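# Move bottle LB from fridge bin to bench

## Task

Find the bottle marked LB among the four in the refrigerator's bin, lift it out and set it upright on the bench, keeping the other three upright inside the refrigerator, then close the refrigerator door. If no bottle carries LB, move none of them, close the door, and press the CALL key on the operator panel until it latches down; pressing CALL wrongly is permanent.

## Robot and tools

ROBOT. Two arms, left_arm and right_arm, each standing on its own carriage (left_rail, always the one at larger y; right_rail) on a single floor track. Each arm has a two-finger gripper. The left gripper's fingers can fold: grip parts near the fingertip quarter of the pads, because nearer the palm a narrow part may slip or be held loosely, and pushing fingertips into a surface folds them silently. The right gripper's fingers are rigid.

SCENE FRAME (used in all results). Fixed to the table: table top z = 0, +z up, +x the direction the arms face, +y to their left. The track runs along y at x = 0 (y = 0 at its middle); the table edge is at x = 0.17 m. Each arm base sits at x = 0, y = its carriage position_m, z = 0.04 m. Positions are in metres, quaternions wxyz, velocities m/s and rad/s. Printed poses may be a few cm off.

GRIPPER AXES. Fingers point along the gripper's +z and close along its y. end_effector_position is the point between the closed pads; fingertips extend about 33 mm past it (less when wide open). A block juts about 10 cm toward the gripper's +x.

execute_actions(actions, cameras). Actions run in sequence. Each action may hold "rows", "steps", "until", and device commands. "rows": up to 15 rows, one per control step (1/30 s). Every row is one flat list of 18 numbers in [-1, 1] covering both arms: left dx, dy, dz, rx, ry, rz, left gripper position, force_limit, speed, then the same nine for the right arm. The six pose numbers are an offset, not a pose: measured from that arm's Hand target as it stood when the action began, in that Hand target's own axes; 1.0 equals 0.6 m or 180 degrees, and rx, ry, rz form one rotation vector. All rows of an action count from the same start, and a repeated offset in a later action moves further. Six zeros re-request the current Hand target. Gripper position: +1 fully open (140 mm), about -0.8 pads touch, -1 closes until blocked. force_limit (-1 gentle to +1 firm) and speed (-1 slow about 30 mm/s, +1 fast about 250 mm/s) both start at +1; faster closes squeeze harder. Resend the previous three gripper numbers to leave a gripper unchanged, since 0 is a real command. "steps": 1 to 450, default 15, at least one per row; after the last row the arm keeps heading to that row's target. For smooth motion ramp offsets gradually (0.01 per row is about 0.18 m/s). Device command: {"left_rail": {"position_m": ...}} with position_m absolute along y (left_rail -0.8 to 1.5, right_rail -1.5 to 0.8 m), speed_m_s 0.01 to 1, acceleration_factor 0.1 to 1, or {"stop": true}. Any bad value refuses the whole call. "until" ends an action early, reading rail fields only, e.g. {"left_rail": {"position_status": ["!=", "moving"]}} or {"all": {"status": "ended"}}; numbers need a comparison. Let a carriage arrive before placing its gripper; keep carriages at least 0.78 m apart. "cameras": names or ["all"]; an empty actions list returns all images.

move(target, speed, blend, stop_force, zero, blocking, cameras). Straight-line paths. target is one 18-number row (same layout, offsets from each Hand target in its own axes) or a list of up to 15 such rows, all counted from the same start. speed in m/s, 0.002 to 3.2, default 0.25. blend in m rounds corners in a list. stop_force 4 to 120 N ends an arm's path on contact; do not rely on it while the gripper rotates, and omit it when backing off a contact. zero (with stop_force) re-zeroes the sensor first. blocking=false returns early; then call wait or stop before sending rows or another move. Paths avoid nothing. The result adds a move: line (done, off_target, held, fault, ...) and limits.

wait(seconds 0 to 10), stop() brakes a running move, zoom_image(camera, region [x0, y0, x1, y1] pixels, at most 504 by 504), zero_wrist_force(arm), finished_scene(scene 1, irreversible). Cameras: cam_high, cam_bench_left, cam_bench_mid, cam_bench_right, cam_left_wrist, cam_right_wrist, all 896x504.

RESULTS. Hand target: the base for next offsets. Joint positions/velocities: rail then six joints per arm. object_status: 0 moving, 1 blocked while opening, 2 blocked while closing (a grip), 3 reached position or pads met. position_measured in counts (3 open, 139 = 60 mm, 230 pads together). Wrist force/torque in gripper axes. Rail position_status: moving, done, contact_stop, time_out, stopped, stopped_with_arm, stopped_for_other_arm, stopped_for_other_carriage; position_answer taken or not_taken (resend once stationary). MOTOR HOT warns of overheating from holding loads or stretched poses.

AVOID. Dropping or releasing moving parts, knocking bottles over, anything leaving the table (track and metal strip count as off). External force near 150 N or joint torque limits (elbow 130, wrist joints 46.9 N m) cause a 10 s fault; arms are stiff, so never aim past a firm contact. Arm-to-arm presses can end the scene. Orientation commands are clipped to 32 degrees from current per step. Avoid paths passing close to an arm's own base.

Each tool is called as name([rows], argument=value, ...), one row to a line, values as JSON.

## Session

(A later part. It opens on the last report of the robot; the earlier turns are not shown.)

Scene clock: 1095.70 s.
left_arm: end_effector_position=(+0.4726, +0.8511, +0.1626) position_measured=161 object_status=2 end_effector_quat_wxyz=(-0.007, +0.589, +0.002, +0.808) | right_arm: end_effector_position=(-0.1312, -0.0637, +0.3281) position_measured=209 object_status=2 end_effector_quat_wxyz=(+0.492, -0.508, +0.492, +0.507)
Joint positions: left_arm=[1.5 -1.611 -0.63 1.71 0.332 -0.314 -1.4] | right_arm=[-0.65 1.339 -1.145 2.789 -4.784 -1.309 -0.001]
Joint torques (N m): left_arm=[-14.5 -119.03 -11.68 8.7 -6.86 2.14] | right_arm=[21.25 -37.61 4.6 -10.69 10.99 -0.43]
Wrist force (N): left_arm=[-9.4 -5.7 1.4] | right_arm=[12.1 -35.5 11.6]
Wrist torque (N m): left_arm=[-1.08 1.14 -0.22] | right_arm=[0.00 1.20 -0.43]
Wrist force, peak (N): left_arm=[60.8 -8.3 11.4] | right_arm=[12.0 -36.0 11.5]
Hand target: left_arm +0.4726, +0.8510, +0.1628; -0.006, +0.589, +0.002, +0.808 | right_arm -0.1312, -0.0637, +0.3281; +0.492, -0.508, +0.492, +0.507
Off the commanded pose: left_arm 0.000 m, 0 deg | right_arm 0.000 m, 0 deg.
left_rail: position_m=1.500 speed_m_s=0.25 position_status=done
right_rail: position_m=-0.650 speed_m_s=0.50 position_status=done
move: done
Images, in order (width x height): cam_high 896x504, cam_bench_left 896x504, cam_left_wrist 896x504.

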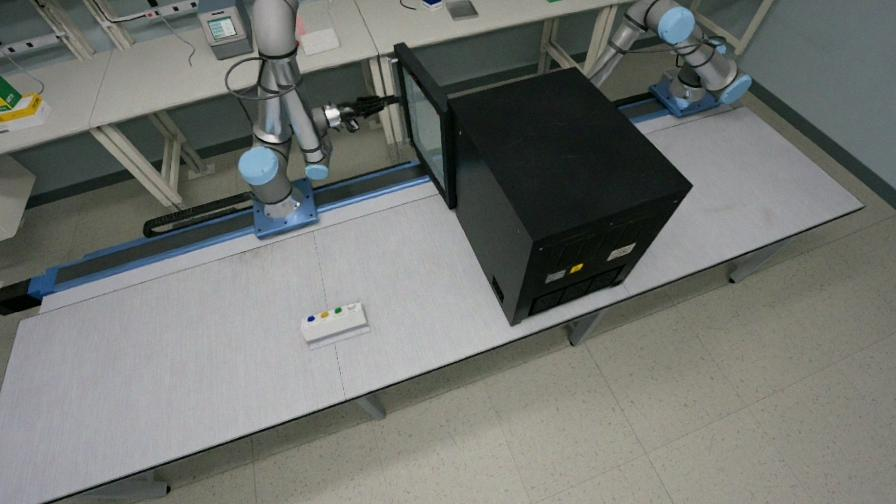

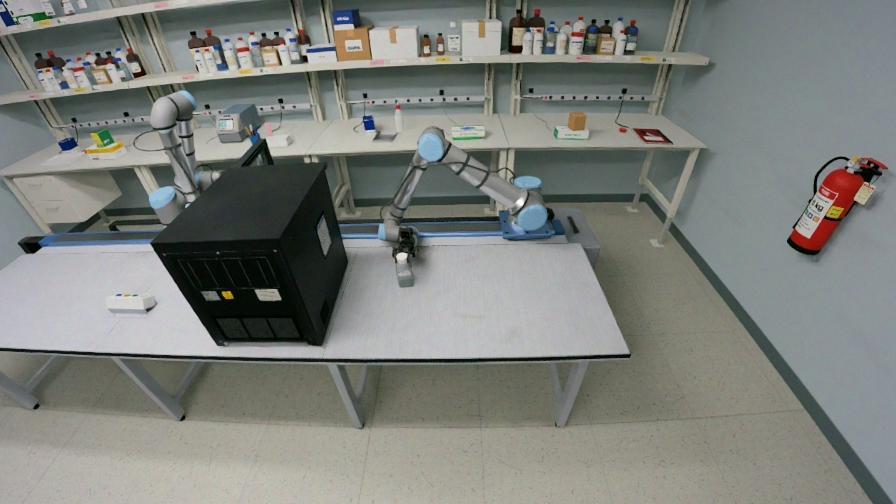

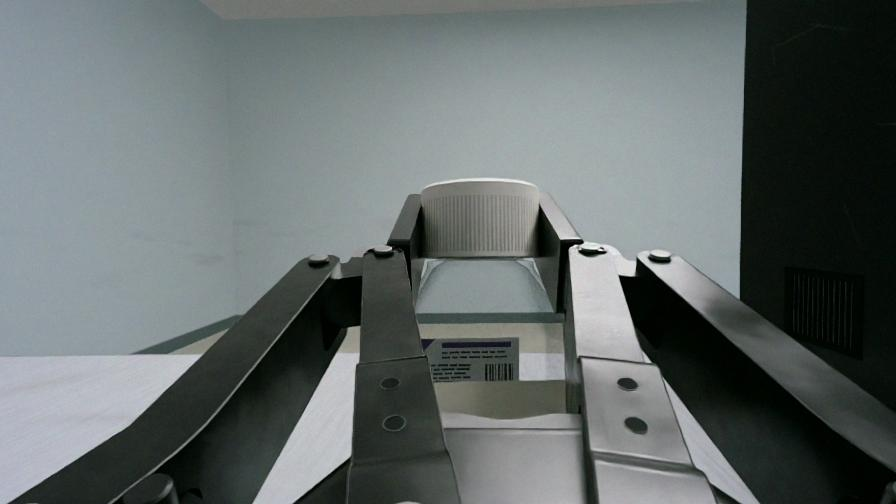

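zoom_image(camera="cam_bench_left", region=[375, 210, 435, 300])

zoom_image(camera="cam_left_wrist", region=[400, 160, 600, 430])

Scaled by 5.600 from the camera's 896x504 image, which has a finer 1280x720 frame.

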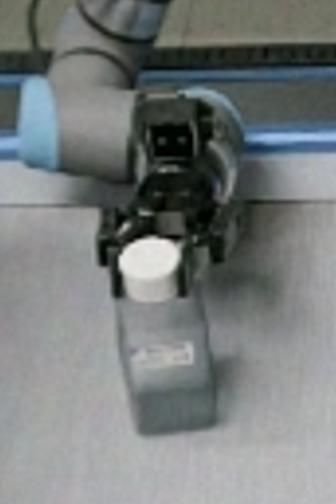

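Scaled by 1.867 from the camera's 896x504 image, which has a finer 1280x720 frame.

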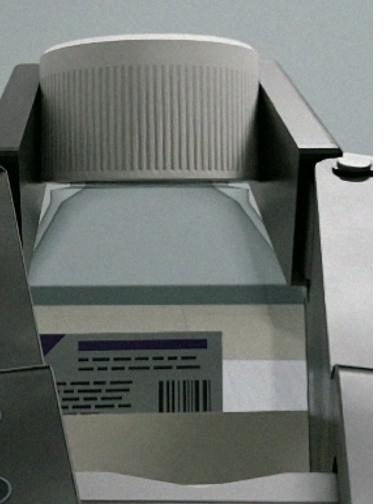

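move([
  [-0.016,0,-0.0051,0,0,0,-1,0.2,-1,0,0,0,0,0,0,-1,-0.7,-1],
], speed=0.008, stop_force=8)

execute_actions([
  {"rows":[[0,0,0,0,0,0,0.3,-1,-1,0,0,0,0,0,0,-1,-0.7,-1]],"steps":80},
], cameras=["cam_bench_left","cam_left_wrist"])

Scene clock: 1103.60 s.
left_arm: end_effector_position=(+0.4726, +0.8511, +0.1586) position_measured=161 object_status=2 end_effector_quat_wxyz=(-0.006, +0.589, +0.002, +0.808) | right_arm: end_effector_position=(-0.1312, -0.0637, +0.3281) position_measured=209 object_status=2 end_effector_quat_wxyz=(+0.492, -0.508, +0.492, +0.507)
Joint positions: left_arm=[1.5 -1.611 -0.624 1.708 0.328 -0.314 -1.4] | right_arm=[-0.65 1.339 -1.145 2.789 -4.784 -1.309 -0.001]
Joint torques (N m): left_arm=[-15.47 -108.51 -11.61 6.06 0.71 -1.62] | right_arm=[20.79 -39.84 3.6 -10.61 11.41 -0.51]
Wrist force (N): left_arm=[-1.1 -6.7 2.5] | right_arm=[11.8 -35.5 10.9]
Wrist torque (N m): left_arm=[-1.04 1.19 -0.24] | right_arm=[-0.01 1.26 -0.43]
Wrist force, peak (N): left_arm=[-9.7 -5.9 1.9] | right_arm=[12.0 -36.2 11.3]
Hand target: left_arm +0.4726, +0.8511, +0.1586; -0.006, +0.589, +0.002, +0.808 (not the last commanded pose) | right_arm -0.1312, -0.0637, +0.3281; +0.492, -0.508, +0.492, +0.507
Off the commanded pose: left_arm 0.006 m, 0 deg | right_arm 0.000 m, 0 deg.
left_rail: position_m=1.500 speed_m_s=0.25 position_status=done
right_rail: position_m=-0.650 speed_m_s=0.50 position_status=done
move: contact (left_arm)

Scene clock: 1106.47 s.
left_arm: end_effector_position=(+0.4726, +0.8511, +0.1586) position_measured=91 object_status=3 end_effector_quat_wxyz=(-0.006, +0.589, +0.002, +0.808) | right_arm: end_effector_position=(-0.1312, -0.0637, +0.3281) position_measured=209 object_status=2 end_effector_quat_wxyz=(+0.492, -0.508, +0.492, +0.507)
Joint positions: left_arm=[1.5 -1.611 -0.624 1.708 0.328 -0.314 -1.4] | right_arm=[-0.65 1.339 -1.145 2.789 -4.784 -1.309 -0.001]
Joint torques (N m): left_arm=[-13.82 -101.6 -26.16 5.92 -4.75 -0.79] | right_arm=[20.19 -37.41 4.43 -10.34 11.53 -0.12]
Wrist force (N): left_arm=[-5.0 -5.5 2.0] | right_arm=[12.0 -35.4 11.1]
Wrist torque (N m): left_arm=[-1.02 1.02 -0.22] | right_arm=[0.02 1.21 -0.44]
Wrist force, peak (N): left_arm=[-6.1 -6.7 3.1] | right_arm=[12.3 -35.8 11.2]
Hand target: left_arm +0.4726, +0.8511, +0.1586; -0.006, +0.589, +0.002, +0.808 | right_arm -0.1312, -0.0637, +0.3281; +0.492, -0.508, +0.492, +0.507
Off the commanded pose: left_arm 0.000 m, 0 deg | right_arm 0.000 m, 0 deg.
left_rail: position_m=1.500 speed_m_s=0.25 position_status=done
right_rail: position_m=-0.650 speed_m_s=0.50 position_status=done
Images, in order (width x height): cam_bench_left 896x504, cam_left_wrist 896x504.

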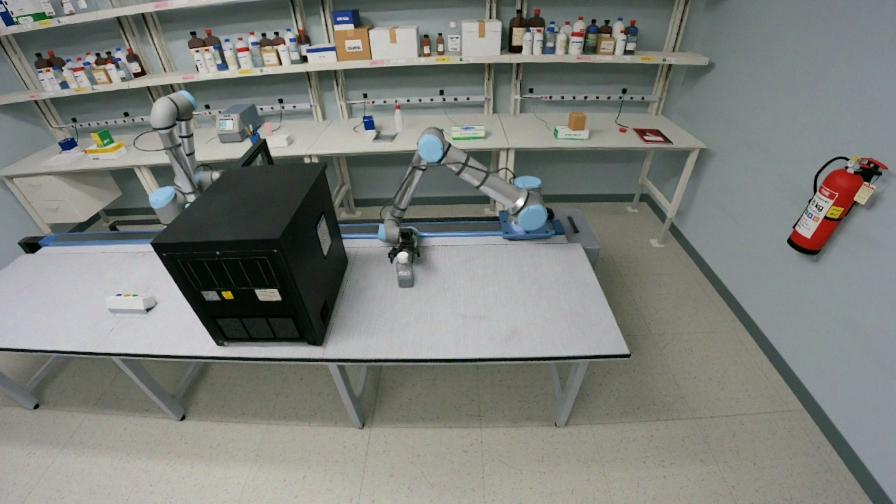

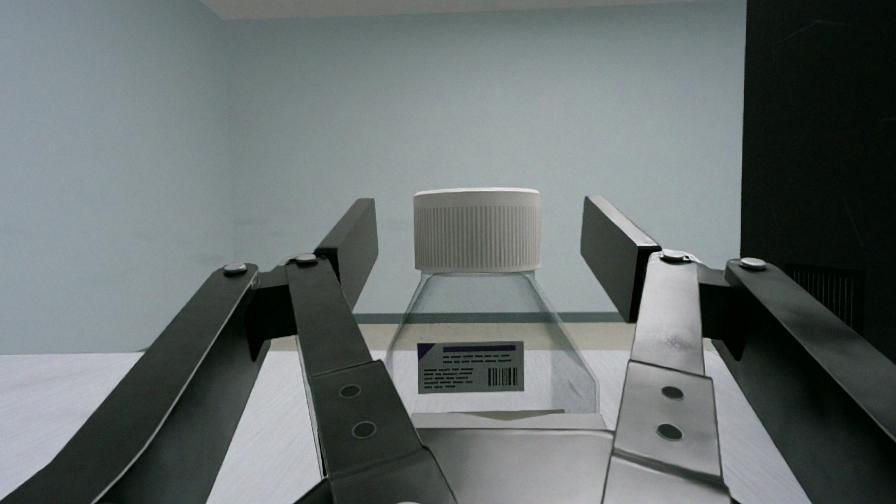

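zoom_image(camera="cam_bench_left", region=[380, 235, 430, 300])

Scaled by 7.754 from the camera's 896x504 image, which has a finer 1280x720 frame.

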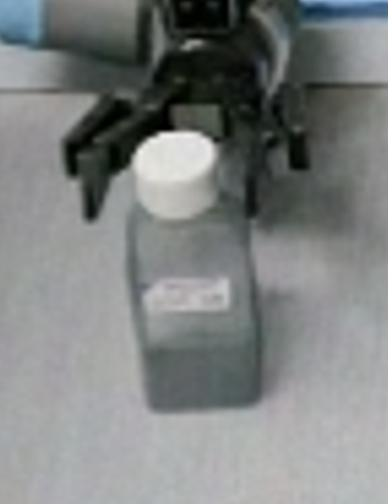

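move([
  [0.1533,0,-0.2483,0,-0.1,0,0.3,-1,-1,0,0,0,0,0,0,-1,-0.7,-1],
], speed=0.15, cameras=["cam_left_wrist"])

Scene clock: 1116.83 s.
left_arm: end_effector_position=(+0.3027, +0.8487, +0.2007) position_measured=91 object_status=3 end_effector_quat_wxyz=(-0.006, +0.708, +0.003, +0.706) | right_arm: end_effector_position=(-0.1312, -0.0637, +0.3281) position_measured=209 object_status=2 end_effector_quat_wxyz=(+0.492, -0.508, +0.492, +0.507)
Joint positions: left_arm=[1.5 -1.897 -1.105 2.001 -0.907 -0.339 0.014] | right_arm=[-0.65 1.339 -1.145 2.789 -4.784 -1.309 -0.001]
Joint torques (N m): left_arm=[-17.13 -90.18 -24.13 -1.37 -3 2.54] | right_arm=[18.97 -38.22 3.37 -10.44 11.53 -0.21]
Wrist force (N): left_arm=[-4.6 -5.1 1.4] | right_arm=[11.8 -35.8 11.0]
Wrist torque (N m): left_arm=[-1.02 0.90 -0.23] | right_arm=[-0.06 1.25 -0.44]
Wrist force, peak (N): left_arm=[-6.7 -5.1 3.2] | right_arm=[12.0 -36.1 11.1]
Hand target: left_arm +0.3027, +0.8487, +0.2007; -0.006, +0.708, +0.003, +0.706 | right_arm -0.1312, -0.0637, +0.3281; +0.492, -0.508, +0.492, +0.507
Off the commanded pose: left_arm 0.000 m, 0 deg | right_arm 0.000 m, 0 deg.
left_rail: position_m=1.500 speed_m_s=0.25 position_status=done
right_rail: position_m=-0.650 speed_m_s=0.50 position_status=done
move: done
Images, in order (width x height): cam_left_wrist 896x504.

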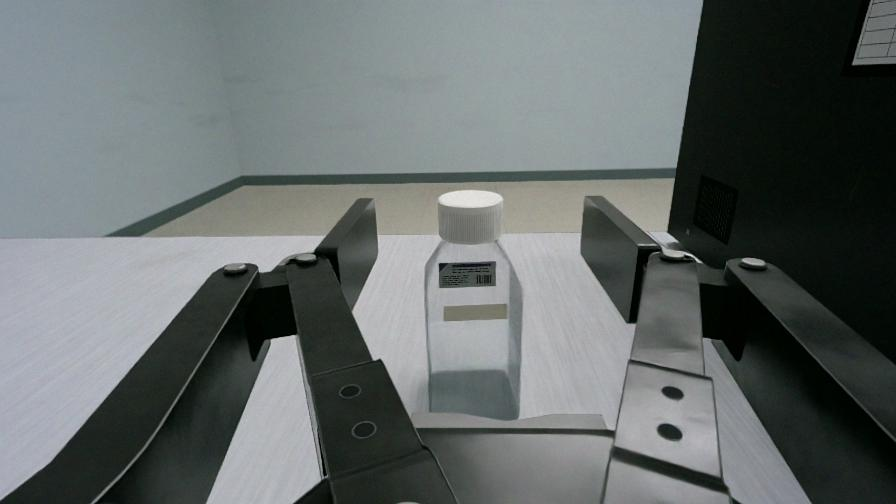

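zoom_image(camera="cam_bench_left", region=[394, 264, 416, 282])

This scene's latest camera images include none from cam_bench_left. They are from: cam_left_wrist. cam_bench_left's image comes with the result of a call that names it in "cameras".

execute_actions(actions=[], cameras=["cam_bench_left","cam_bench_mid"])

zoom_image(camera="cam_bench_left", region=[394, 260, 418, 284])

Scene clock: 1120.50 s.
left_arm: end_effector_position=(+0.3027, +0.8487, +0.2007) position_measured=91 object_status=3 end_effector_quat_wxyz=(-0.006, +0.708, +0.003, +0.706) | right_arm: end_effector_position=(-0.1312, -0.0637, +0.3281) position_measured=209 object_status=2 end_effector_quat_wxyz=(+0.492, -0.508, +0.492, +0.507)
Joint positions: left_arm=[1.5 -1.897 -1.105 2.002 -0.907 -0.339 0.015] | right_arm=[-0.65 1.339 -1.145 2.789 -4.784 -1.309 -0.001]
Joint velocities: within noise
Joint torques (N m): left_arm=[-16.97 -88.6 -23.24 -1.66 -2.58 1.98] | right_arm=[20.39 -38.76 4.02 -10.55 11.63 -0.07]
Motor temperatures (°C): left_arm=[31 33 40 38 28 29] | right_arm=[30 30 31 33 36 32]
Wrist force (N): left_arm=[-4.7 -4.8 1.5] | right_arm=[12.0 -35.7 11.0]
Wrist torque (N m): left_arm=[-0.96 0.92 -0.22] | right_arm=[-0.05 1.21 -0.43]
Wrist force, peak (N): left_arm=[-5.2 -5.5 1.3] | right_arm=[12.2 -36.1 11.0]
Hand target: left_arm +0.3027, +0.8487, +0.2007; -0.006, +0.708, +0.003, +0.706 | right_arm -0.1312, -0.0637, +0.3281; +0.492, -0.508, +0.492, +0.507
Tool commands: left_gripper/position=+0.3 left_gripper/force_limit=-1.0 left_gripper/speed=-1.0 right_gripper/position=-1.0 right_gripper/force_limit=-0.7 right_gripper/speed=-1.0
Off the commanded pose: left_arm 0.000 m, 0 deg | right_arm 0.000 m, 0 deg.
left_rail: position_m=1.500 speed_m_s=0.25 position_status=done
right_rail: position_m=-0.650 speed_m_s=0.50 position_status=done
Images, in order (width x height): cam_bench_left 896x504, cam_bench_mid 896x504.

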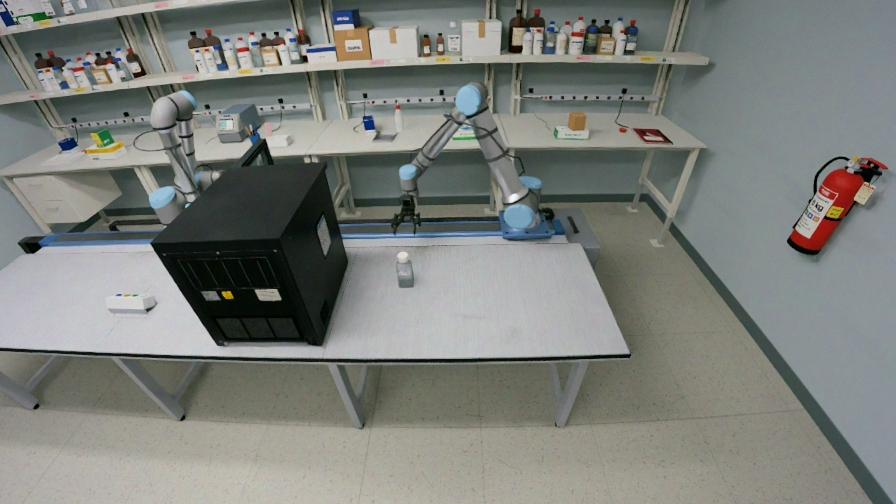

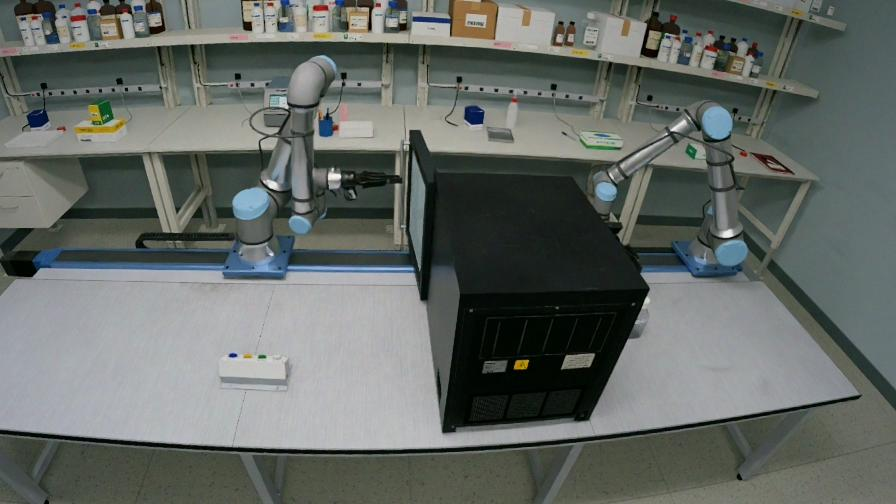

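Scaled by 21.000 from the camera's 896x504 image, which has a finer 1280x720 frame.

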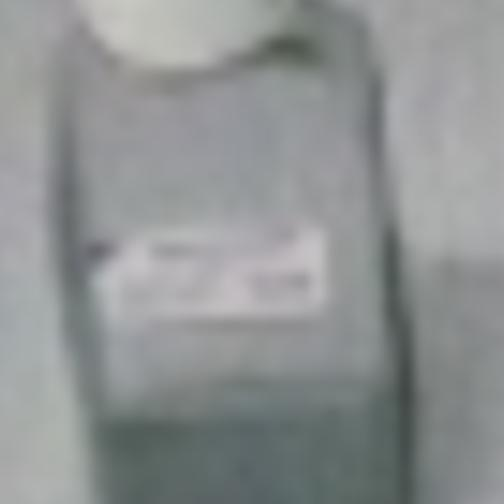

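move([
  [0.032,-0.419,0.079,-0.25,0,0,0.3,-1,-1,0,0,0,0,0,0,-1,-0.7,-1],
  [0.032,-0.586,0.412,-0.5,0,0,0.3,-1,-1,0,0,0,0,0,0,-1,-0.7,-1],
  [0.032,-0.419,0.662,-0.7,0,0,0.3,-1,-1,0,0,0,0,0,0,-1,-0.7,-1],
], speed=0.17, blend=0.03, cameras=["cam_left_wrist","cam_bench_left"])

Scene clock: 1141.20 s.
left_arm: end_effector_position=(+0.3439, +1.0658, +0.2144) position_measured=91 object_status=3 end_effector_quat_wxyz=(+0.229, +0.671, -0.234, +0.665) | right_arm: end_effector_position=(-0.1312, -0.0637, +0.3281) position_measured=209 object_status=2 end_effector_quat_wxyz=(+0.492, -0.508, +0.492, +0.507)
Joint positions: left_arm=[1.5 -2.071 -1.812 2.804 -0.936 0.167 -0.052] | right_arm=[-0.65 1.339 -1.145 2.789 -4.784 -1.309 -0.001]
Joint torques (N m): left_arm=[16.81 19.02 -35.84 -2.56 -2.84 -3.41] | right_arm=[17.53 -39.8 4.02 -11.2 12.15 -0.69]
Wrist force (N): left_arm=[-5.2 -5.2 1.4] | right_arm=[11.7 -35.6 11.1]
Wrist torque (N m): left_arm=[-1.06 1.00 0.10] | right_arm=[-0.02 1.28 -0.43]
Wrist force, peak (N): left_arm=[-8.0 -14.1 -0.8] | right_arm=[12.1 -36.2 11.2]
Hand target: left_arm +0.3439, +1.0658, +0.2144; +0.229, +0.671, -0.234, +0.665 (not the last commanded pose) | right_arm -0.1312, -0.0637, +0.3281; +0.492, -0.508, +0.492, +0.507
Off the commanded pose: left_arm 0.355 m, 87 deg | right_arm 0.000 m, 0 deg.
left_rail: position_m=1.500 speed_m_s=0.25 position_status=done
right_rail: position_m=-0.650 speed_m_s=0.50 position_status=done
move: held (left_arm; a check stopped the path); path passed 0 of 3 targets; limits=held
pose unreachable (left arm): on one or more control steps of this call, first in action 0 (counted from 0), this arm could not follow its commanded pose, so it was not sent that pose on those steps. It may still have moved: this result reports where it is.
cause: moving toward the commanded pose would bring two parts of the arm too close to each other (joints 4 (elbow) to 6 (wrist 2) lie between them).
Images, in order (width x height): cam_bench_left 896x504, cam_left_wrist 896x504.

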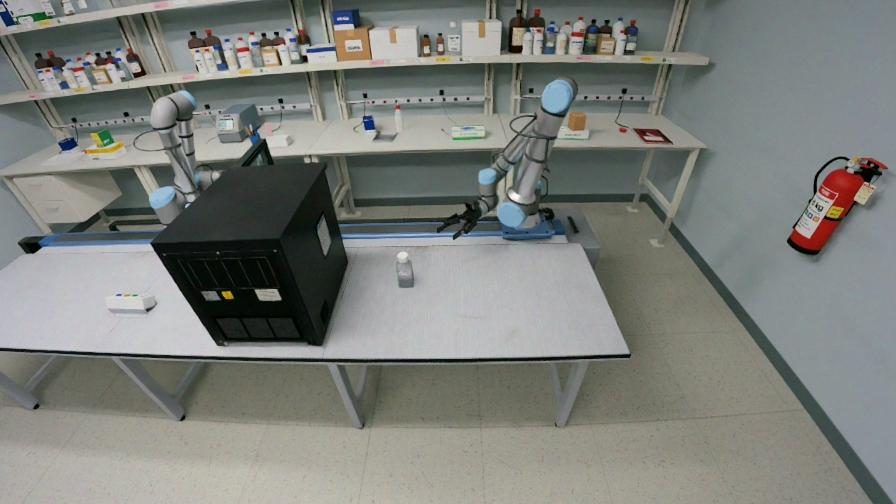

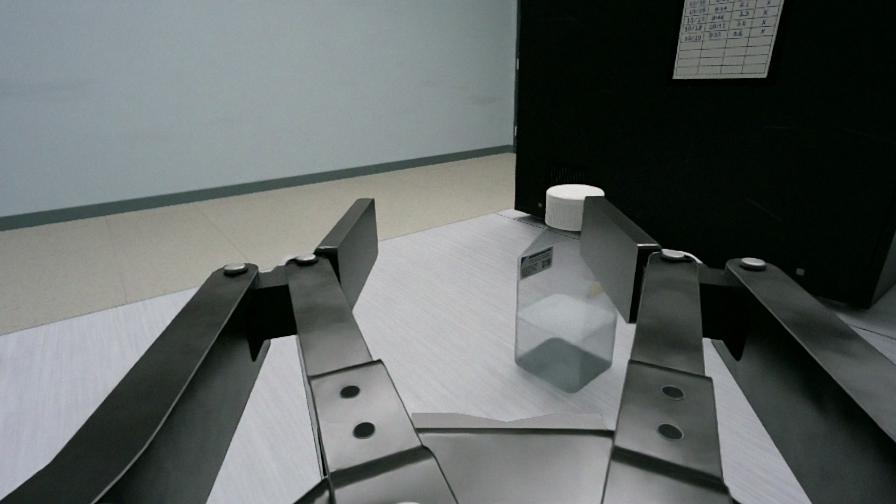

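move([
  [0.01,-0.393,0.278,-0.05,0,0,0.3,-1,-1,0,0,0,0,0,0,-1,-0.7,-1],
  [0.01,-0.409,0.434,-0.49,0,0,0.3,-1,-1,0,0,0,0,0,0,-1,-0.7,-1],
], speed=0.17, blend=0.03, cameras=["cam_left_wrist"])

Scene clock: 1154.10 s.
left_arm: end_effector_position=(+0.6555, +1.1268, +0.2189) position_measured=91 object_status=3 end_effector_quat_wxyz=(+0.460, +0.539, -0.461, +0.533) | right_arm: end_effector_position=(-0.1312, -0.0637, +0.3281) position_measured=209 object_status=2 end_effector_quat_wxyz=(+0.492, -0.508, +0.492, +0.507)
Joint positions: left_arm=[1.5 -0.352 -1.191 2.093 -0.886 2.638 0.01] | right_arm=[-0.65 1.339 -1.145 2.789 -4.784 -1.309 -0.001]
Joint torques (N m): left_arm=[-19.26 -87.4 -26.57 -3.66 -2.5 -2.32] | right_arm=[18.53 -39.3 3.37 -10.86 11.87 -0.73]
Wrist force (N): left_arm=[-4.9 -5.2 1.6] | right_arm=[11.8 -35.6 10.8]
Wrist torque (N m): left_arm=[-1.04 0.96 -0.23] | right_arm=[-0.03 1.26 -0.44]
Wrist force, peak (N): left_arm=[-5.8 -11.0 2.7] | right_arm=[11.9 -36.0 11.6]
Hand target: left_arm +0.6554, +1.1267, +0.2189; +0.460, +0.539, -0.461, +0.533 (not the last commanded pose) | right_arm -0.1312, -0.0637, +0.3281; +0.492, -0.508, +0.492, +0.507
Off the commanded pose: left_arm 0.054 m, 45 deg | right_arm 0.000 m, 0 deg.
left_rail: position_m=1.500 speed_m_s=0.25 position_status=done
right_rail: position_m=-0.650 speed_m_s=0.50 position_status=done
move: held (left_arm; a check stopped the path); path passed 1 of 2 targets; limits=held
pose unreachable (left arm): on one or more control steps of this call, first in action 0 (counted from 0), this arm could not follow its commanded pose, so it was not sent that pose on those steps. It may still have moved: this result reports where it is.
cause: moving toward the commanded pose would bring two parts of the arm too close to each other (its gripper and another part of the arm, with joints 5 (wrist 1) to 7 (wrist 3) between them, 8 mm apart when it was first held).
Images, in order (width x height): cam_left_wrist 896x504.

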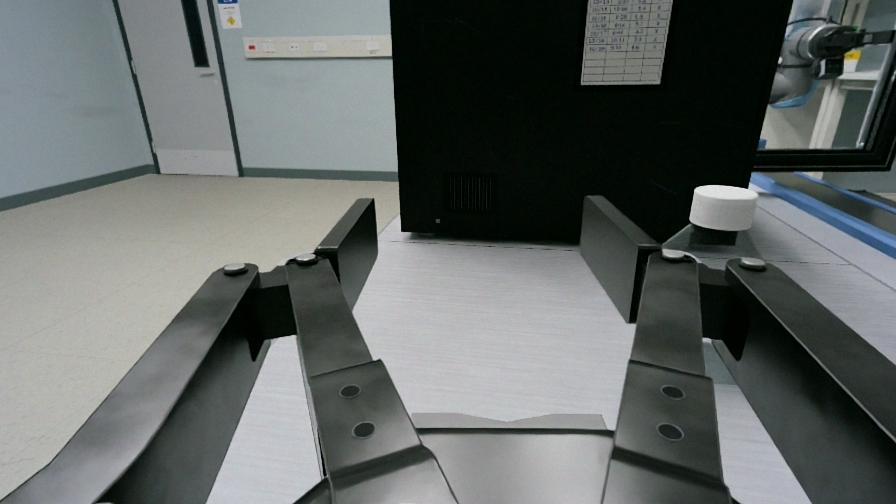

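move(target=[0.27,0.076,0.118,0.453,0,0,0.3,-1,-1,0,0,0,0,0,0,-1,-0.7,-1], speed=0.2)

move([
  [0.0,0.1,0.1,0,-0.3,0,0.3,-1,-1,0,0,0,0,0,0,-1,-0.7,-1],
  [-0.1,0.333,0.06,0,-0.639,0,0.3,-1,-1,0,0,0,0,0,0,-1,-0.7,-1],
], speed=0.2, blend=0.03, cameras=["cam_left_wrist"])

Scene clock: 1177.93 s.
left_arm: end_effector_position=(+0.6219, +1.0487, +0.3806) position_measured=91 object_status=3 end_effector_quat_wxyz=(-0.004, +0.709, -0.001, +0.705) | right_arm: end_effector_position=(-0.1312, -0.0637, +0.3281) position_measured=209 object_status=2 end_effector_quat_wxyz=(+0.492, -0.508, +0.492, +0.507)
Joint positions: left_arm=[1.5 -1.348 -1.506 2.121 -0.592 0.22 -0.016] | right_arm=[-0.65 1.339 -1.145 2.789 -4.784 -1.309 -0.001]
Joint torques (N m): left_arm=[-16.07 -30.27 -49.67 2.43 -2.72 -2.68] | right_arm=[17.35 -39.63 4.05 -10.24 12.4 -0.84]
Wrist force (N): left_arm=[-4.6 -5.3 1.2] | right_arm=[12.0 -35.7 11.2]
Wrist torque (N m): left_arm=[-1.09 0.91 0.10] | right_arm=[-0.04 1.20 -0.44]
Wrist force, peak (N): left_arm=[-5.5 -6.0 1.4] | right_arm=[11.9 -36.3 11.4]
Hand target: left_arm +0.6219, +1.0487, +0.3806; -0.004, +0.709, -0.001, +0.705 | right_arm -0.1312, -0.0637, +0.3281; +0.492, -0.508, +0.492, +0.507
Off the commanded pose: left_arm 0.000 m, 0 deg | right_arm 0.000 m, 0 deg.
left_rail: position_m=1.500 speed_m_s=0.25 position_status=done
right_rail: position_m=-0.650 speed_m_s=0.50 position_status=done
move: done

Scene clock: 1183.70 s.
left_arm: end_effector_position=(+0.6566, +0.8510, +0.3182) position_measured=91 object_status=3 end_effector_quat_wxyz=(+0.010, +0.978, +0.005, -0.209) | right_arm: end_effector_position=(-0.1312, -0.0637, +0.3281) position_measured=209 object_status=2 end_effector_quat_wxyz=(+0.492, -0.508, +0.492, +0.507)
Joint positions: left_arm=[1.5 -0.85 -0.34 0.035 2.147 1.897 -0.816] | right_arm=[-0.65 1.339 -1.145 2.789 -4.784 -1.309 -0.001]
Joint torques (N m): left_arm=[22.56 -119.24 -50.68 7.27 2.66 1.96] | right_arm=[14.32 -38.76 3.35 -10.08 12.32 -1.14]
Wrist force (N): left_arm=[-6.7 -4.0 -0.6] | right_arm=[12.2 -35.7 11.0]
Wrist torque (N m): left_arm=[-0.80 1.60 -0.05] | right_arm=[-0.04 1.16 -0.43]
Wrist force, peak (N): left_arm=[-7.1 -4.2 -1.1] | right_arm=[11.8 -36.1 11.2]
Hand target: left_arm +0.6584, +0.8495, +0.3190; -0.003, +0.976, +0.003, -0.219 | right_arm -0.1312, -0.0637, +0.3281; +0.492, -0.508, +0.492, +0.507
Off the commanded pose: left_arm 0.002 m, 2 deg | right_arm 0.000 m, 0 deg.
left_rail: position_m=1.500 speed_m_s=0.25 position_status=done
right_rail: position_m=-0.650 speed_m_s=0.50 position_status=done
elbow stopped short (left arm): the move would have taken joint 4 (elbow) straighter than the controller allows.
move: done
Images, in order (width x height): cam_left_wrist 896x504.

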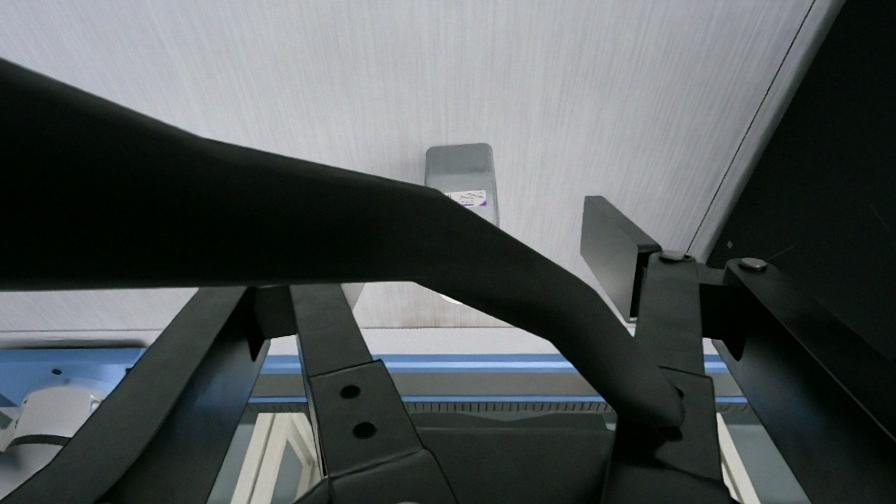

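zoom_image(camera="cam_left_wrist", region=[410, 130, 514, 230])

Scaled by 4.846 from the camera's 896x504 image, which has a finer 1280x720 frame.

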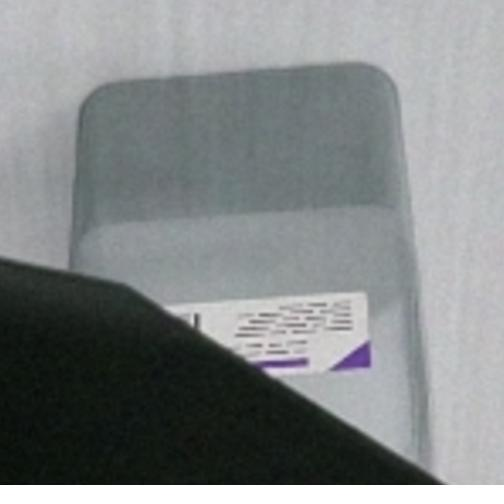

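move(target=[0.03,-0.07,0.13,0,-0.06,0,0.3,-1,-1,0,0,0,0,0,0,-1,-0.7,-1], speed=0.15, cameras=["cam_left_wrist"])

Scene clock: 1193.27 s.
left_arm: end_effector_position=(+0.6411, +0.8919, +0.2411) position_measured=91 object_status=3 end_effector_quat_wxyz=(-0.003, +0.951, +0.003, -0.310) | right_arm: end_effector_position=(-0.1312, -0.0637, +0.3281) position_measured=209 object_status=2 end_effector_quat_wxyz=(+0.492, -0.508, +0.492, +0.507)
Joint positions: left_arm=[1.5 -0.795 -0.419 0.435 2.03 2.002 -0.695] | right_arm=[-0.65 1.339 -1.145 2.789 -4.784 -1.309 -0.001]
Joint torques (N m): left_arm=[19.07 -149.94 -39.82 3.38 3.52 2.16] | right_arm=[14.17 -40.25 4.81 -10.77 12.85 -0.97]
Wrist force (N): left_arm=[-7.1 -4.4 -0.4] | right_arm=[11.8 -35.9 11.2]
Wrist torque (N m): left_arm=[-0.87 1.76 0.01] | right_arm=[-0.09 1.25 -0.43]
Wrist force, peak (N): left_arm=[-8.1 -4.0 -2.2] | right_arm=[12.1 -36.1 11.3]
Hand target: left_arm +0.6411, +0.8920, +0.2411; -0.003, +0.951, +0.003, -0.310 | right_arm -0.1312, -0.0637, +0.3281; +0.492, -0.508, +0.492, +0.507
Off the commanded pose: left_arm 0.000 m, 0 deg | right_arm 0.000 m, 0 deg.
left_rail: position_m=1.500 speed_m_s=0.25 position_status=done
right_rail: position_m=-0.650 speed_m_s=0.50 position_status=done
move: done
Images, in order (width x height): cam_left_wrist 896x504.

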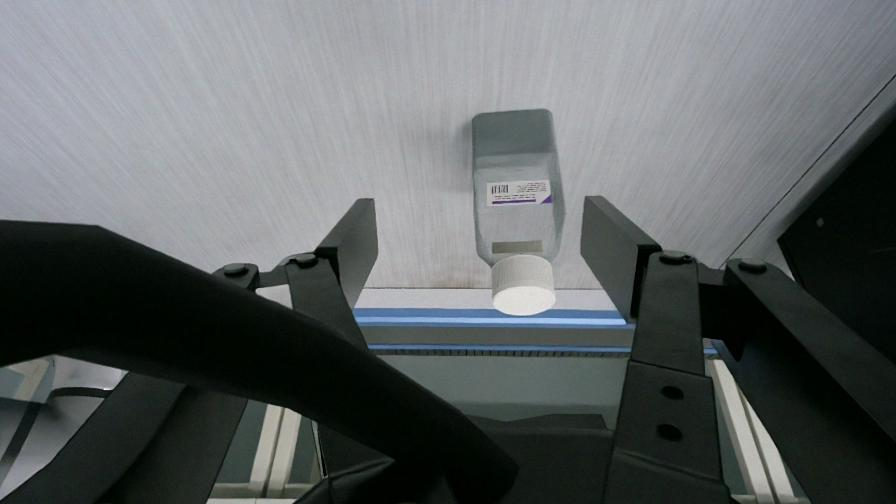

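zoom_image(camera="cam_left_wrist", region=[470, 160, 570, 260])

Scaled by 5.040 from the camera's 896x504 image, which has a finer 1280x720 frame.

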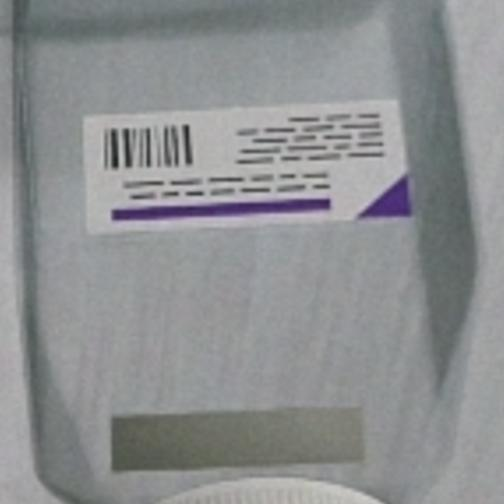

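move([
  [-0.1,-0.3,-0.1,0,0.4,0,0.3,-1,-1,0,0,0,0,0,0,-1,-0.7,-1],
], speed=0.25)

Scene clock: 1208.07 s.
left_arm: end_effector_position=(+0.6273, +1.0713, +0.3262) position_measured=91 object_status=3 end_effector_quat_wxyz=(-0.004, +0.951, +0.001, +0.308) end_effector_velocity=(+0.001, +0.000, +0.000) end_effector_angular_velocity=(-0.002, -0.004, +0.001) | right_arm: end_effector_position=(-0.1312, -0.0637, +0.3281) position_measured=209 object_status=2 end_effector_quat_wxyz=(+0.492, -0.508, +0.492, +0.507)
Joint positions: left_arm=[1.5 -1.08 -1.321 1.631 0.94 1.023 -0.991] | right_arm=[-0.65 1.339 -1.145 2.789 -4.784 -1.309 -0.001]
Joint velocities: left_arm=[0 0 -0.001 0.002 -0.005 -0.003 0] | right_arm=[within noise]
Joint torques (N m): left_arm=[-17.18 -83.02 -36.15 0.59 -5.12 2.44] | right_arm=[13.13 -38.26 4.78 -10.63 12.64 -0.96]
Wrist force (N): left_arm=[-5.3 -4.2 0.4] | right_arm=[12.0 -35.7 11.1]
Wrist torque (N m): left_arm=[-0.94 1.07 0.01] | right_arm=[-0.04 1.21 -0.43]
Wrist force, peak (N): left_arm=[-7.3 -4.6 -0.9] | right_arm=[12.3 -36.0 11.2]
Hand target: left_arm +0.6273, +1.0713, +0.3262; -0.004, +0.951, +0.001, +0.308 | right_arm -0.1312, -0.0637, +0.3281; +0.492, -0.508, +0.492, +0.507
Off the commanded pose: left_arm 0.000 m, 0 deg | right_arm 0.000 m, 0 deg.
left_rail: position_m=1.500 speed_m_s=0.25 position_status=done
right_rail: position_m=-0.650 speed_m_s=0.50 position_status=done
move: done

move([
  [-0.30,-0.05,-0.095,0,0.22,0,0.3,-1,-1,0,0,0,0,0,0,-1,-0.7,-1],
], speed=0.25)

move([
  [0.0,0.0,0.0,-0.36,-0.0,0.12,0.3,-1,-1,0,0,0,0,0,0,-1,-0.7,-1],
], speed=0.25, cameras=["cam_left_wrist"])

Scene clock: 1215.77 s.
left_arm: end_effector_position=(+0.4480, +1.1011, +0.2671) position_measured=91 object_status=3 end_effector_quat_wxyz=(-0.004, +0.791, -0.001, +0.612) | right_arm: end_effector_position=(-0.1312, -0.0637, +0.3281) position_measured=209 object_status=2 end_effector_quat_wxyz=(+0.492, -0.508, +0.492, +0.507)
Joint positions: left_arm=[1.5 -1.714 -1.218 2.292 1.015 0.293 -2.101] | right_arm=[-0.65 1.339 -1.145 2.789 -4.784 -1.309 -0.001]
Joint torques (N m): left_arm=[-19.01 -38.69 -12.78 6.95 0.08 -3.4] | right_arm=[13.45 -37.99 2.62 -10.52 13.06 -0.54]
Wrist force (N): left_arm=[-4.5 -4.9 0.8] | right_arm=[11.8 -35.5 11.3]
Wrist torque (N m): left_arm=[-1.02 0.85 0.12] | right_arm=[-0.01 1.24 -0.44]
Wrist force, peak (N): left_arm=[-6.2 -5.4 0.1] | right_arm=[12.1 -36.0 11.1]
Hand target: left_arm +0.4480, +1.1011, +0.2671; -0.004, +0.791, -0.001, +0.612 | right_arm -0.1312, -0.0637, +0.3281; +0.492, -0.508, +0.492, +0.507
Off the commanded pose: left_arm 0.000 m, 0 deg | right_arm 0.000 m, 0 deg.
left_rail: position_m=1.500 speed_m_s=0.25 position_status=done
right_rail: position_m=-0.650 speed_m_s=0.50 position_status=done
move: done

Scene clock: 1218.97 s.
left_arm: end_effector_position=(+0.4479, +1.1011, +0.2671) position_measured=91 object_status=3 end_effector_quat_wxyz=(+0.309, +0.656, -0.467, +0.506) | right_arm: end_effector_position=(-0.1312, -0.0637, +0.3281) position_measured=209 object_status=2 end_effector_quat_wxyz=(+0.492, -0.508, +0.492, +0.507)
Joint positions: left_arm=[1.5 -0.848 -1.799 2.426 -0.309 1.875 0.167] | right_arm=[-0.65 1.339 -1.145 2.789 -4.784 -1.309 -0.001]
Joint torques (N m): left_arm=[18.87 -8.45 -50.15 1.39 2.99 2.71] | right_arm=[12.84 -38.31 3.62 -10.47 13.11 -0.55]
Wrist force (N): left_arm=[-5.4 -4.7 1.0] | right_arm=[12.0 -35.5 11.1]
Wrist torque (N m): left_arm=[-0.99 1.02 -0.23] | right_arm=[-0.01 1.20 -0.44]
Wrist force, peak (N): left_arm=[-5.5 -5.3 1.4] | right_arm=[12.1 -36.0 11.1]
Hand target: left_arm +0.4480, +1.1011, +0.2671; +0.309, +0.656, -0.467, +0.505 | right_arm -0.1312, -0.0637, +0.3281; +0.492, -0.508, +0.492, +0.507
Off the commanded pose: left_arm 0.000 m, 0 deg | right_arm 0.000 m, 0 deg.
left_rail: position_m=1.500 speed_m_s=0.25 position_status=done
right_rail: position_m=-0.650 speed_m_s=0.50 position_status=done
move: done
Images, in order (width x height): cam_left_wrist 896x504.

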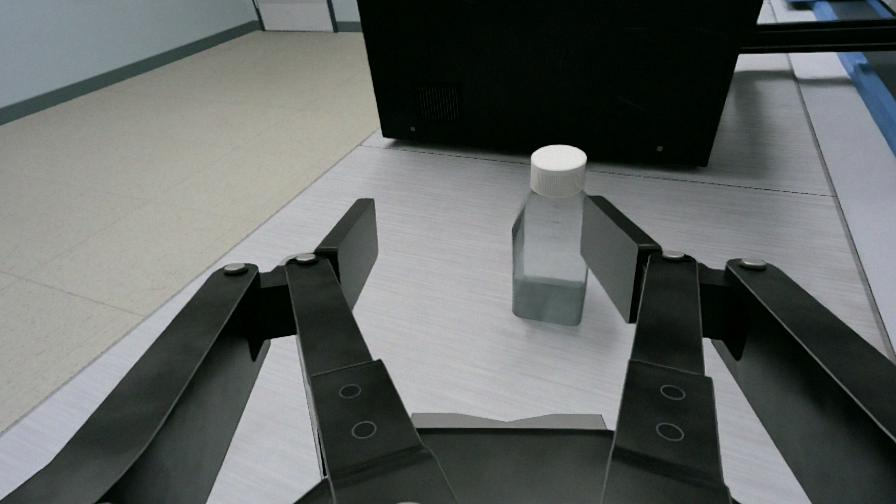

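move([
  [0.013,0.392,0.256,0.36,-0.0,-0.12,0.3,-1,-1,0,0,0,0,0,0,-1,-0.7,-1],
], speed=0.25, cameras=["cam_left_wrist"])

Scene clock: 1227.20 s.
left_arm: end_effector_position=(+0.2883, +0.8762, +0.2133) position_measured=91 object_status=3 end_effector_quat_wxyz=(-0.004, +0.791, -0.001, +0.612) | right_arm: end_effector_position=(-0.1312, -0.0637, +0.3281) position_measured=209 object_status=2 end_effector_quat_wxyz=(+0.492, -0.508, +0.492, +0.507)
Joint positions: left_arm=[1.5 -1.918 -0.889 1.931 1.456 0.432 -2.537] | right_arm=[-0.65 1.339 -1.145 2.789 -4.784 -1.309 -0.001]
Joint torques (N m): left_arm=[20.57 -62.6 -29.8 6.41 0.96 -3.58] | right_arm=[11.38 -37.9 3.18 -10.39 13.35 -0.93]
Wrist force (N): left_arm=[-4.7 -4.7 0.7] | right_arm=[12.0 -35.7 11.1]
Wrist torque (N m): left_arm=[-0.99 0.89 0.10] | right_arm=[-0.05 1.21 -0.43]
Wrist force, peak (N): left_arm=[-5.2 -6.4 0.2] | right_arm=[12.1 -36.1 11.5]
Hand target: left_arm +0.2883, +0.8762, +0.2133; -0.004, +0.791, -0.001, +0.612 | right_arm -0.1312, -0.0637, +0.3281; +0.492, -0.508, +0.492, +0.507
Off the commanded pose: left_arm 0.000 m, 0 deg | right_arm 0.000 m, 0 deg.
left_rail: position_m=1.500 speed_m_s=0.25 position_status=done
right_rail: position_m=-0.650 speed_m_s=0.50 position_status=done
move: done
Images, in order (width x height): cam_left_wrist 896x504.

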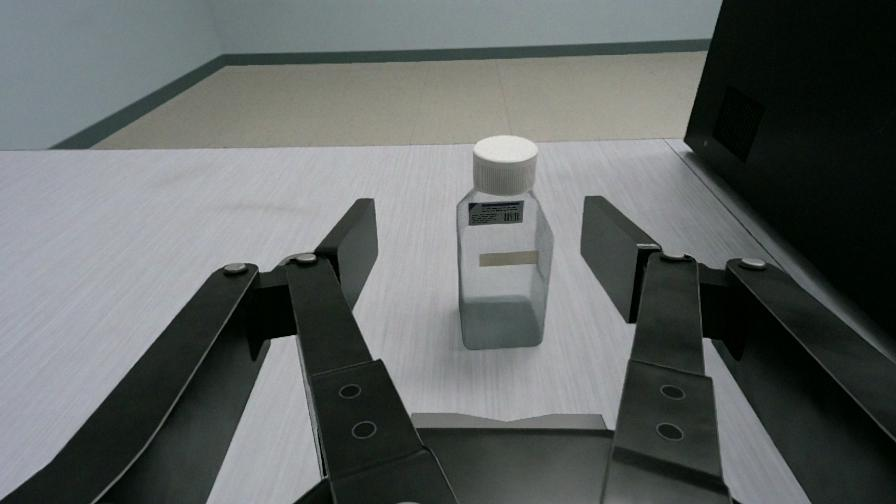

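zoom_image(camera="cam_left_wrist", region=[450, 180, 560, 290])

Scaled by 4.582 from the camera's 896x504 image, which has a finer 1280x720 frame.

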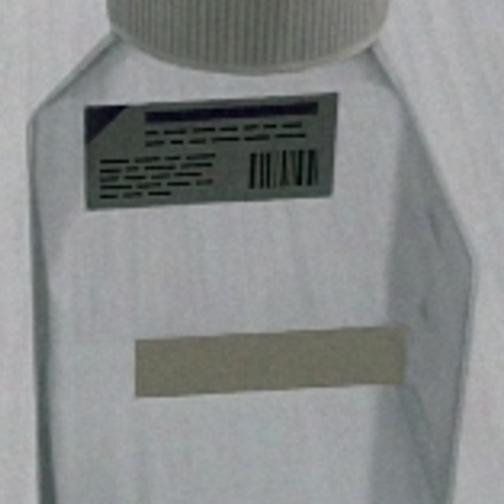

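zoom_image(camera="cam_left_wrist", region=[520, 200, 560, 260])

zoom_image(camera="cam_left_wrist", region=[476, 240, 546, 275])

zoom_image(camera="cam_left_wrist", region=[460, 130, 550, 200])

Scaled by 8.400 from the camera's 896x504 image, which has a finer 1280x720 frame.

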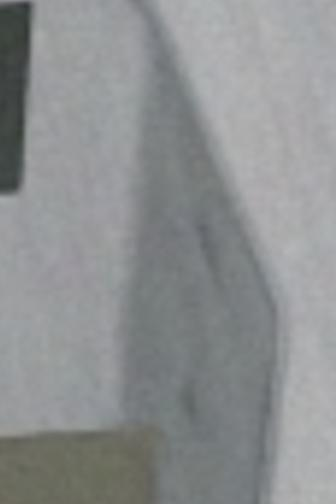

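Scaled by 7.200 from the camera's 896x504 image, which has a finer 1280x720 frame.

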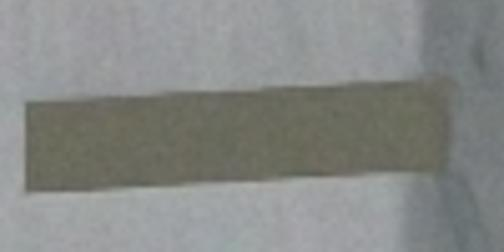

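Scaled by 5.600 from the camera's 896x504 image, which has a finer 1280x720 frame.

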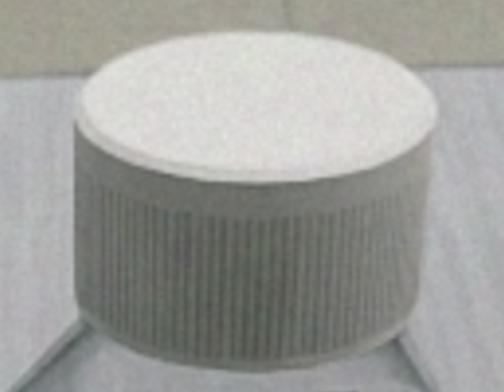

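move([
  [-0.055,0,-0.17,0,0,0,0.3,-1,-1,0,0,0,0,0,0,-1,-0.7,-1],
], speed=0.2)

execute_actions([
  {"left_rail":{"position_m":1.2},"steps":150,"until":{"left_rail":{"position_status":["!=","moving"]}}},
])

move([
  [0.055,-0.18,0.17,0.13,0,-0.04,0.3,-1,-1,0,0,0,0,0,0,-1,-0.7,-1],
], speed=0.2, cameras=["cam_left_wrist"])

Scene clock: 1265.13 s.
left_arm: end_effector_position=(+0.1814, +0.8758, +0.2069) position_measured=91 object_status=3 end_effector_quat_wxyz=(-0.004, +0.791, -0.001, +0.612) end_effector_velocity=(-0.001, +0.000, +0.000) end_effector_angular_velocity=(-0.002, -0.001, +0.000) | right_arm: end_effector_position=(-0.1312, -0.0637, +0.3281) position_measured=209 object_status=2 end_effector_quat_wxyz=(+0.492, -0.508, +0.492, +0.507)
Joint positions: left_arm=[1.5 -2.077 -0.863 1.928 1.591 0.567 -2.715] | right_arm=[-0.65 1.339 -1.145 2.789 -4.784 -1.309 -0.001]
Joint velocities: left_arm=[0 -0.002 0.001 -0.001 0.003 0.001 -0.005] | right_arm=[within noise]
Joint torques (N m): left_arm=[-21.48 -65.45 -28.69 6.94 0.96 -3.17] | right_arm=[11.64 -39.91 4.27 -10.28 13.52 -1.28]
Wrist force (N): left_arm=[-4.8 -4.7 1.2] | right_arm=[11.8 -35.8 11.1]
Wrist torque (N m): left_arm=[-0.99 0.88 0.09] | right_arm=[-0.07 1.24 -0.44]
Wrist force, peak (N): left_arm=[-4.7 -5.0 2.8] | right_arm=[11.8 -36.1 11.2]
Hand target: left_arm +0.1812, +0.8758, +0.2069; -0.004, +0.791, -0.001, +0.612 | right_arm -0.1312, -0.0637, +0.3281; +0.492, -0.508, +0.492, +0.507
Off the commanded pose: left_arm 0.000 m, 0 deg | right_arm 0.000 m, 0 deg.
left_rail: position_m=1.500 speed_m_s=0.25 position_status=done
right_rail: position_m=-0.650 speed_m_s=0.50 position_status=done
move: done

Scene clock: 1267.63 s.
left_arm: end_effector_position=(+0.1812, +0.5758, +0.2069) position_measured=91 object_status=3 end_effector_quat_wxyz=(-0.004, +0.791, -0.001, +0.612) | right_arm: end_effector_position=(-0.1312, -0.0637, +0.3281) position_measured=209 object_status=2 end_effector_quat_wxyz=(+0.492, -0.508, +0.492, +0.507)
Joint positions: left_arm=[1.2 -2.078 -0.863 1.928 1.591 0.567 -2.715] | right_arm=[-0.65 1.339 -1.145 2.789 -4.784 -1.309 -0.001]
Joint torques (N m): left_arm=[-15.91 -71.74 -21.89 6.32 0.12 -3.3] | right_arm=[12.8 -37.71 3.76 -10.33 13.46 -0.7]
Wrist force (N): left_arm=[-5.2 -4.6 0.9] | right_arm=[12.0 -35.7 11.0]
Wrist torque (N m): left_arm=[-0.96 0.98 0.09] | right_arm=[-0.04 1.22 -0.43]
Wrist force, peak (N): left_arm=[-5.4 -5.2 1.0] | right_arm=[11.7 -36.1 11.1]
Hand target: left_arm +0.1812, +0.5758, +0.2069; -0.004, +0.791, -0.001, +0.612 | right_arm -0.1312, -0.0637, +0.3281; +0.492, -0.508, +0.492, +0.507
Tool commands: left_gripper/position=+0.3 left_gripper/force_limit=-1.0 left_gripper/speed=-1.0 right_gripper/position=-1.0 right_gripper/force_limit=-0.7 right_gripper/speed=-1.0
Off the commanded pose: left_arm 0.000 m, 0 deg | right_arm 0.000 m, 0 deg.
left_rail: position_m=1.200 speed_m_s=0.25 position_status=done
right_rail: position_m=-0.650 speed_m_s=0.50 position_status=done

Scene clock: 1269.27 s.
left_arm: end_effector_position=(+0.2877, +0.6841, +0.2140) position_measured=91 object_status=3 end_effector_quat_wxyz=(-0.126, +0.772, +0.173, +0.599) | right_arm: end_effector_position=(-0.1312, -0.0637, +0.3281) position_measured=209 object_status=2 end_effector_quat_wxyz=(+0.492, -0.508, +0.492, +0.507)
Joint positions: left_arm=[1.2 -1.86 -0.868 1.933 1.7 0.752 -2.873] | right_arm=[-0.65 1.339 -1.145 2.789 -4.784 -1.309 -0.001]
Joint torques (N m): left_arm=[18.68 -99.38 -27.62 6.33 1.71 -2.85] | right_arm=[11.6 -39.08 3.23 -10.05 13.49 -1.22]
Wrist force (N): left_arm=[-4.9 -4.8 0.7] | right_arm=[12.0 -35.7 11.4]
Wrist torque (N m): left_arm=[-1.01 0.93 0.08] | right_arm=[-0.05 1.20 -0.43]
Wrist force, peak (N): left_arm=[-5.2 -4.9 0.4] | right_arm=[12.0 -35.9 11.3]
Hand target: left_arm +0.2878, +0.6842, +0.2140; -0.126, +0.772, +0.173, +0.599 | right_arm -0.1312, -0.0637, +0.3281; +0.492, -0.508, +0.492, +0.507
Off the commanded pose: left_arm 0.000 m, 0 deg | right_arm 0.000 m, 0 deg.
left_rail: position_m=1.200 speed_m_s=0.25 position_status=done
right_rail: position_m=-0.650 speed_m_s=0.50 position_status=done
move: done
Images, in order (width x height): cam_left_wrist 896x504.

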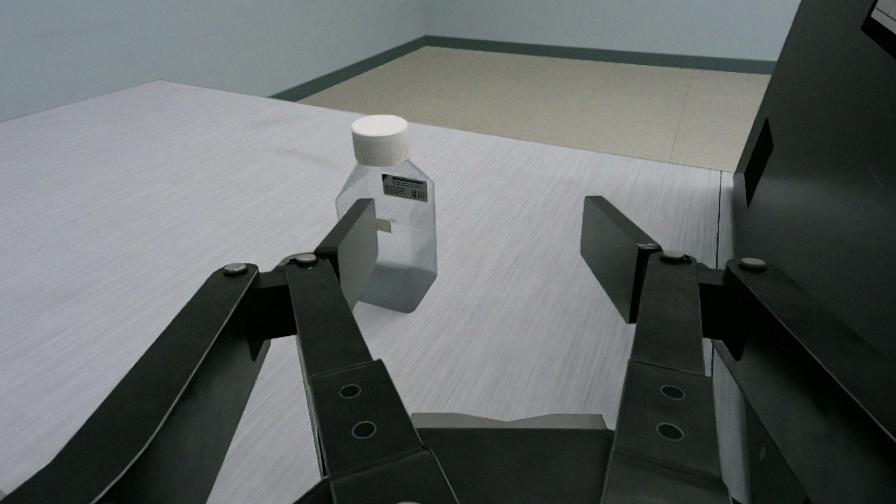

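zoom_image(camera="cam_left_wrist", region=[330, 160, 450, 280])

Scaled by 4.200 from the camera's 896x504 image, which has a finer 1280x720 frame.

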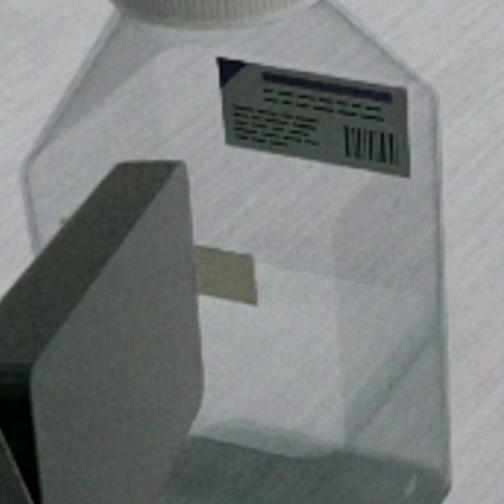

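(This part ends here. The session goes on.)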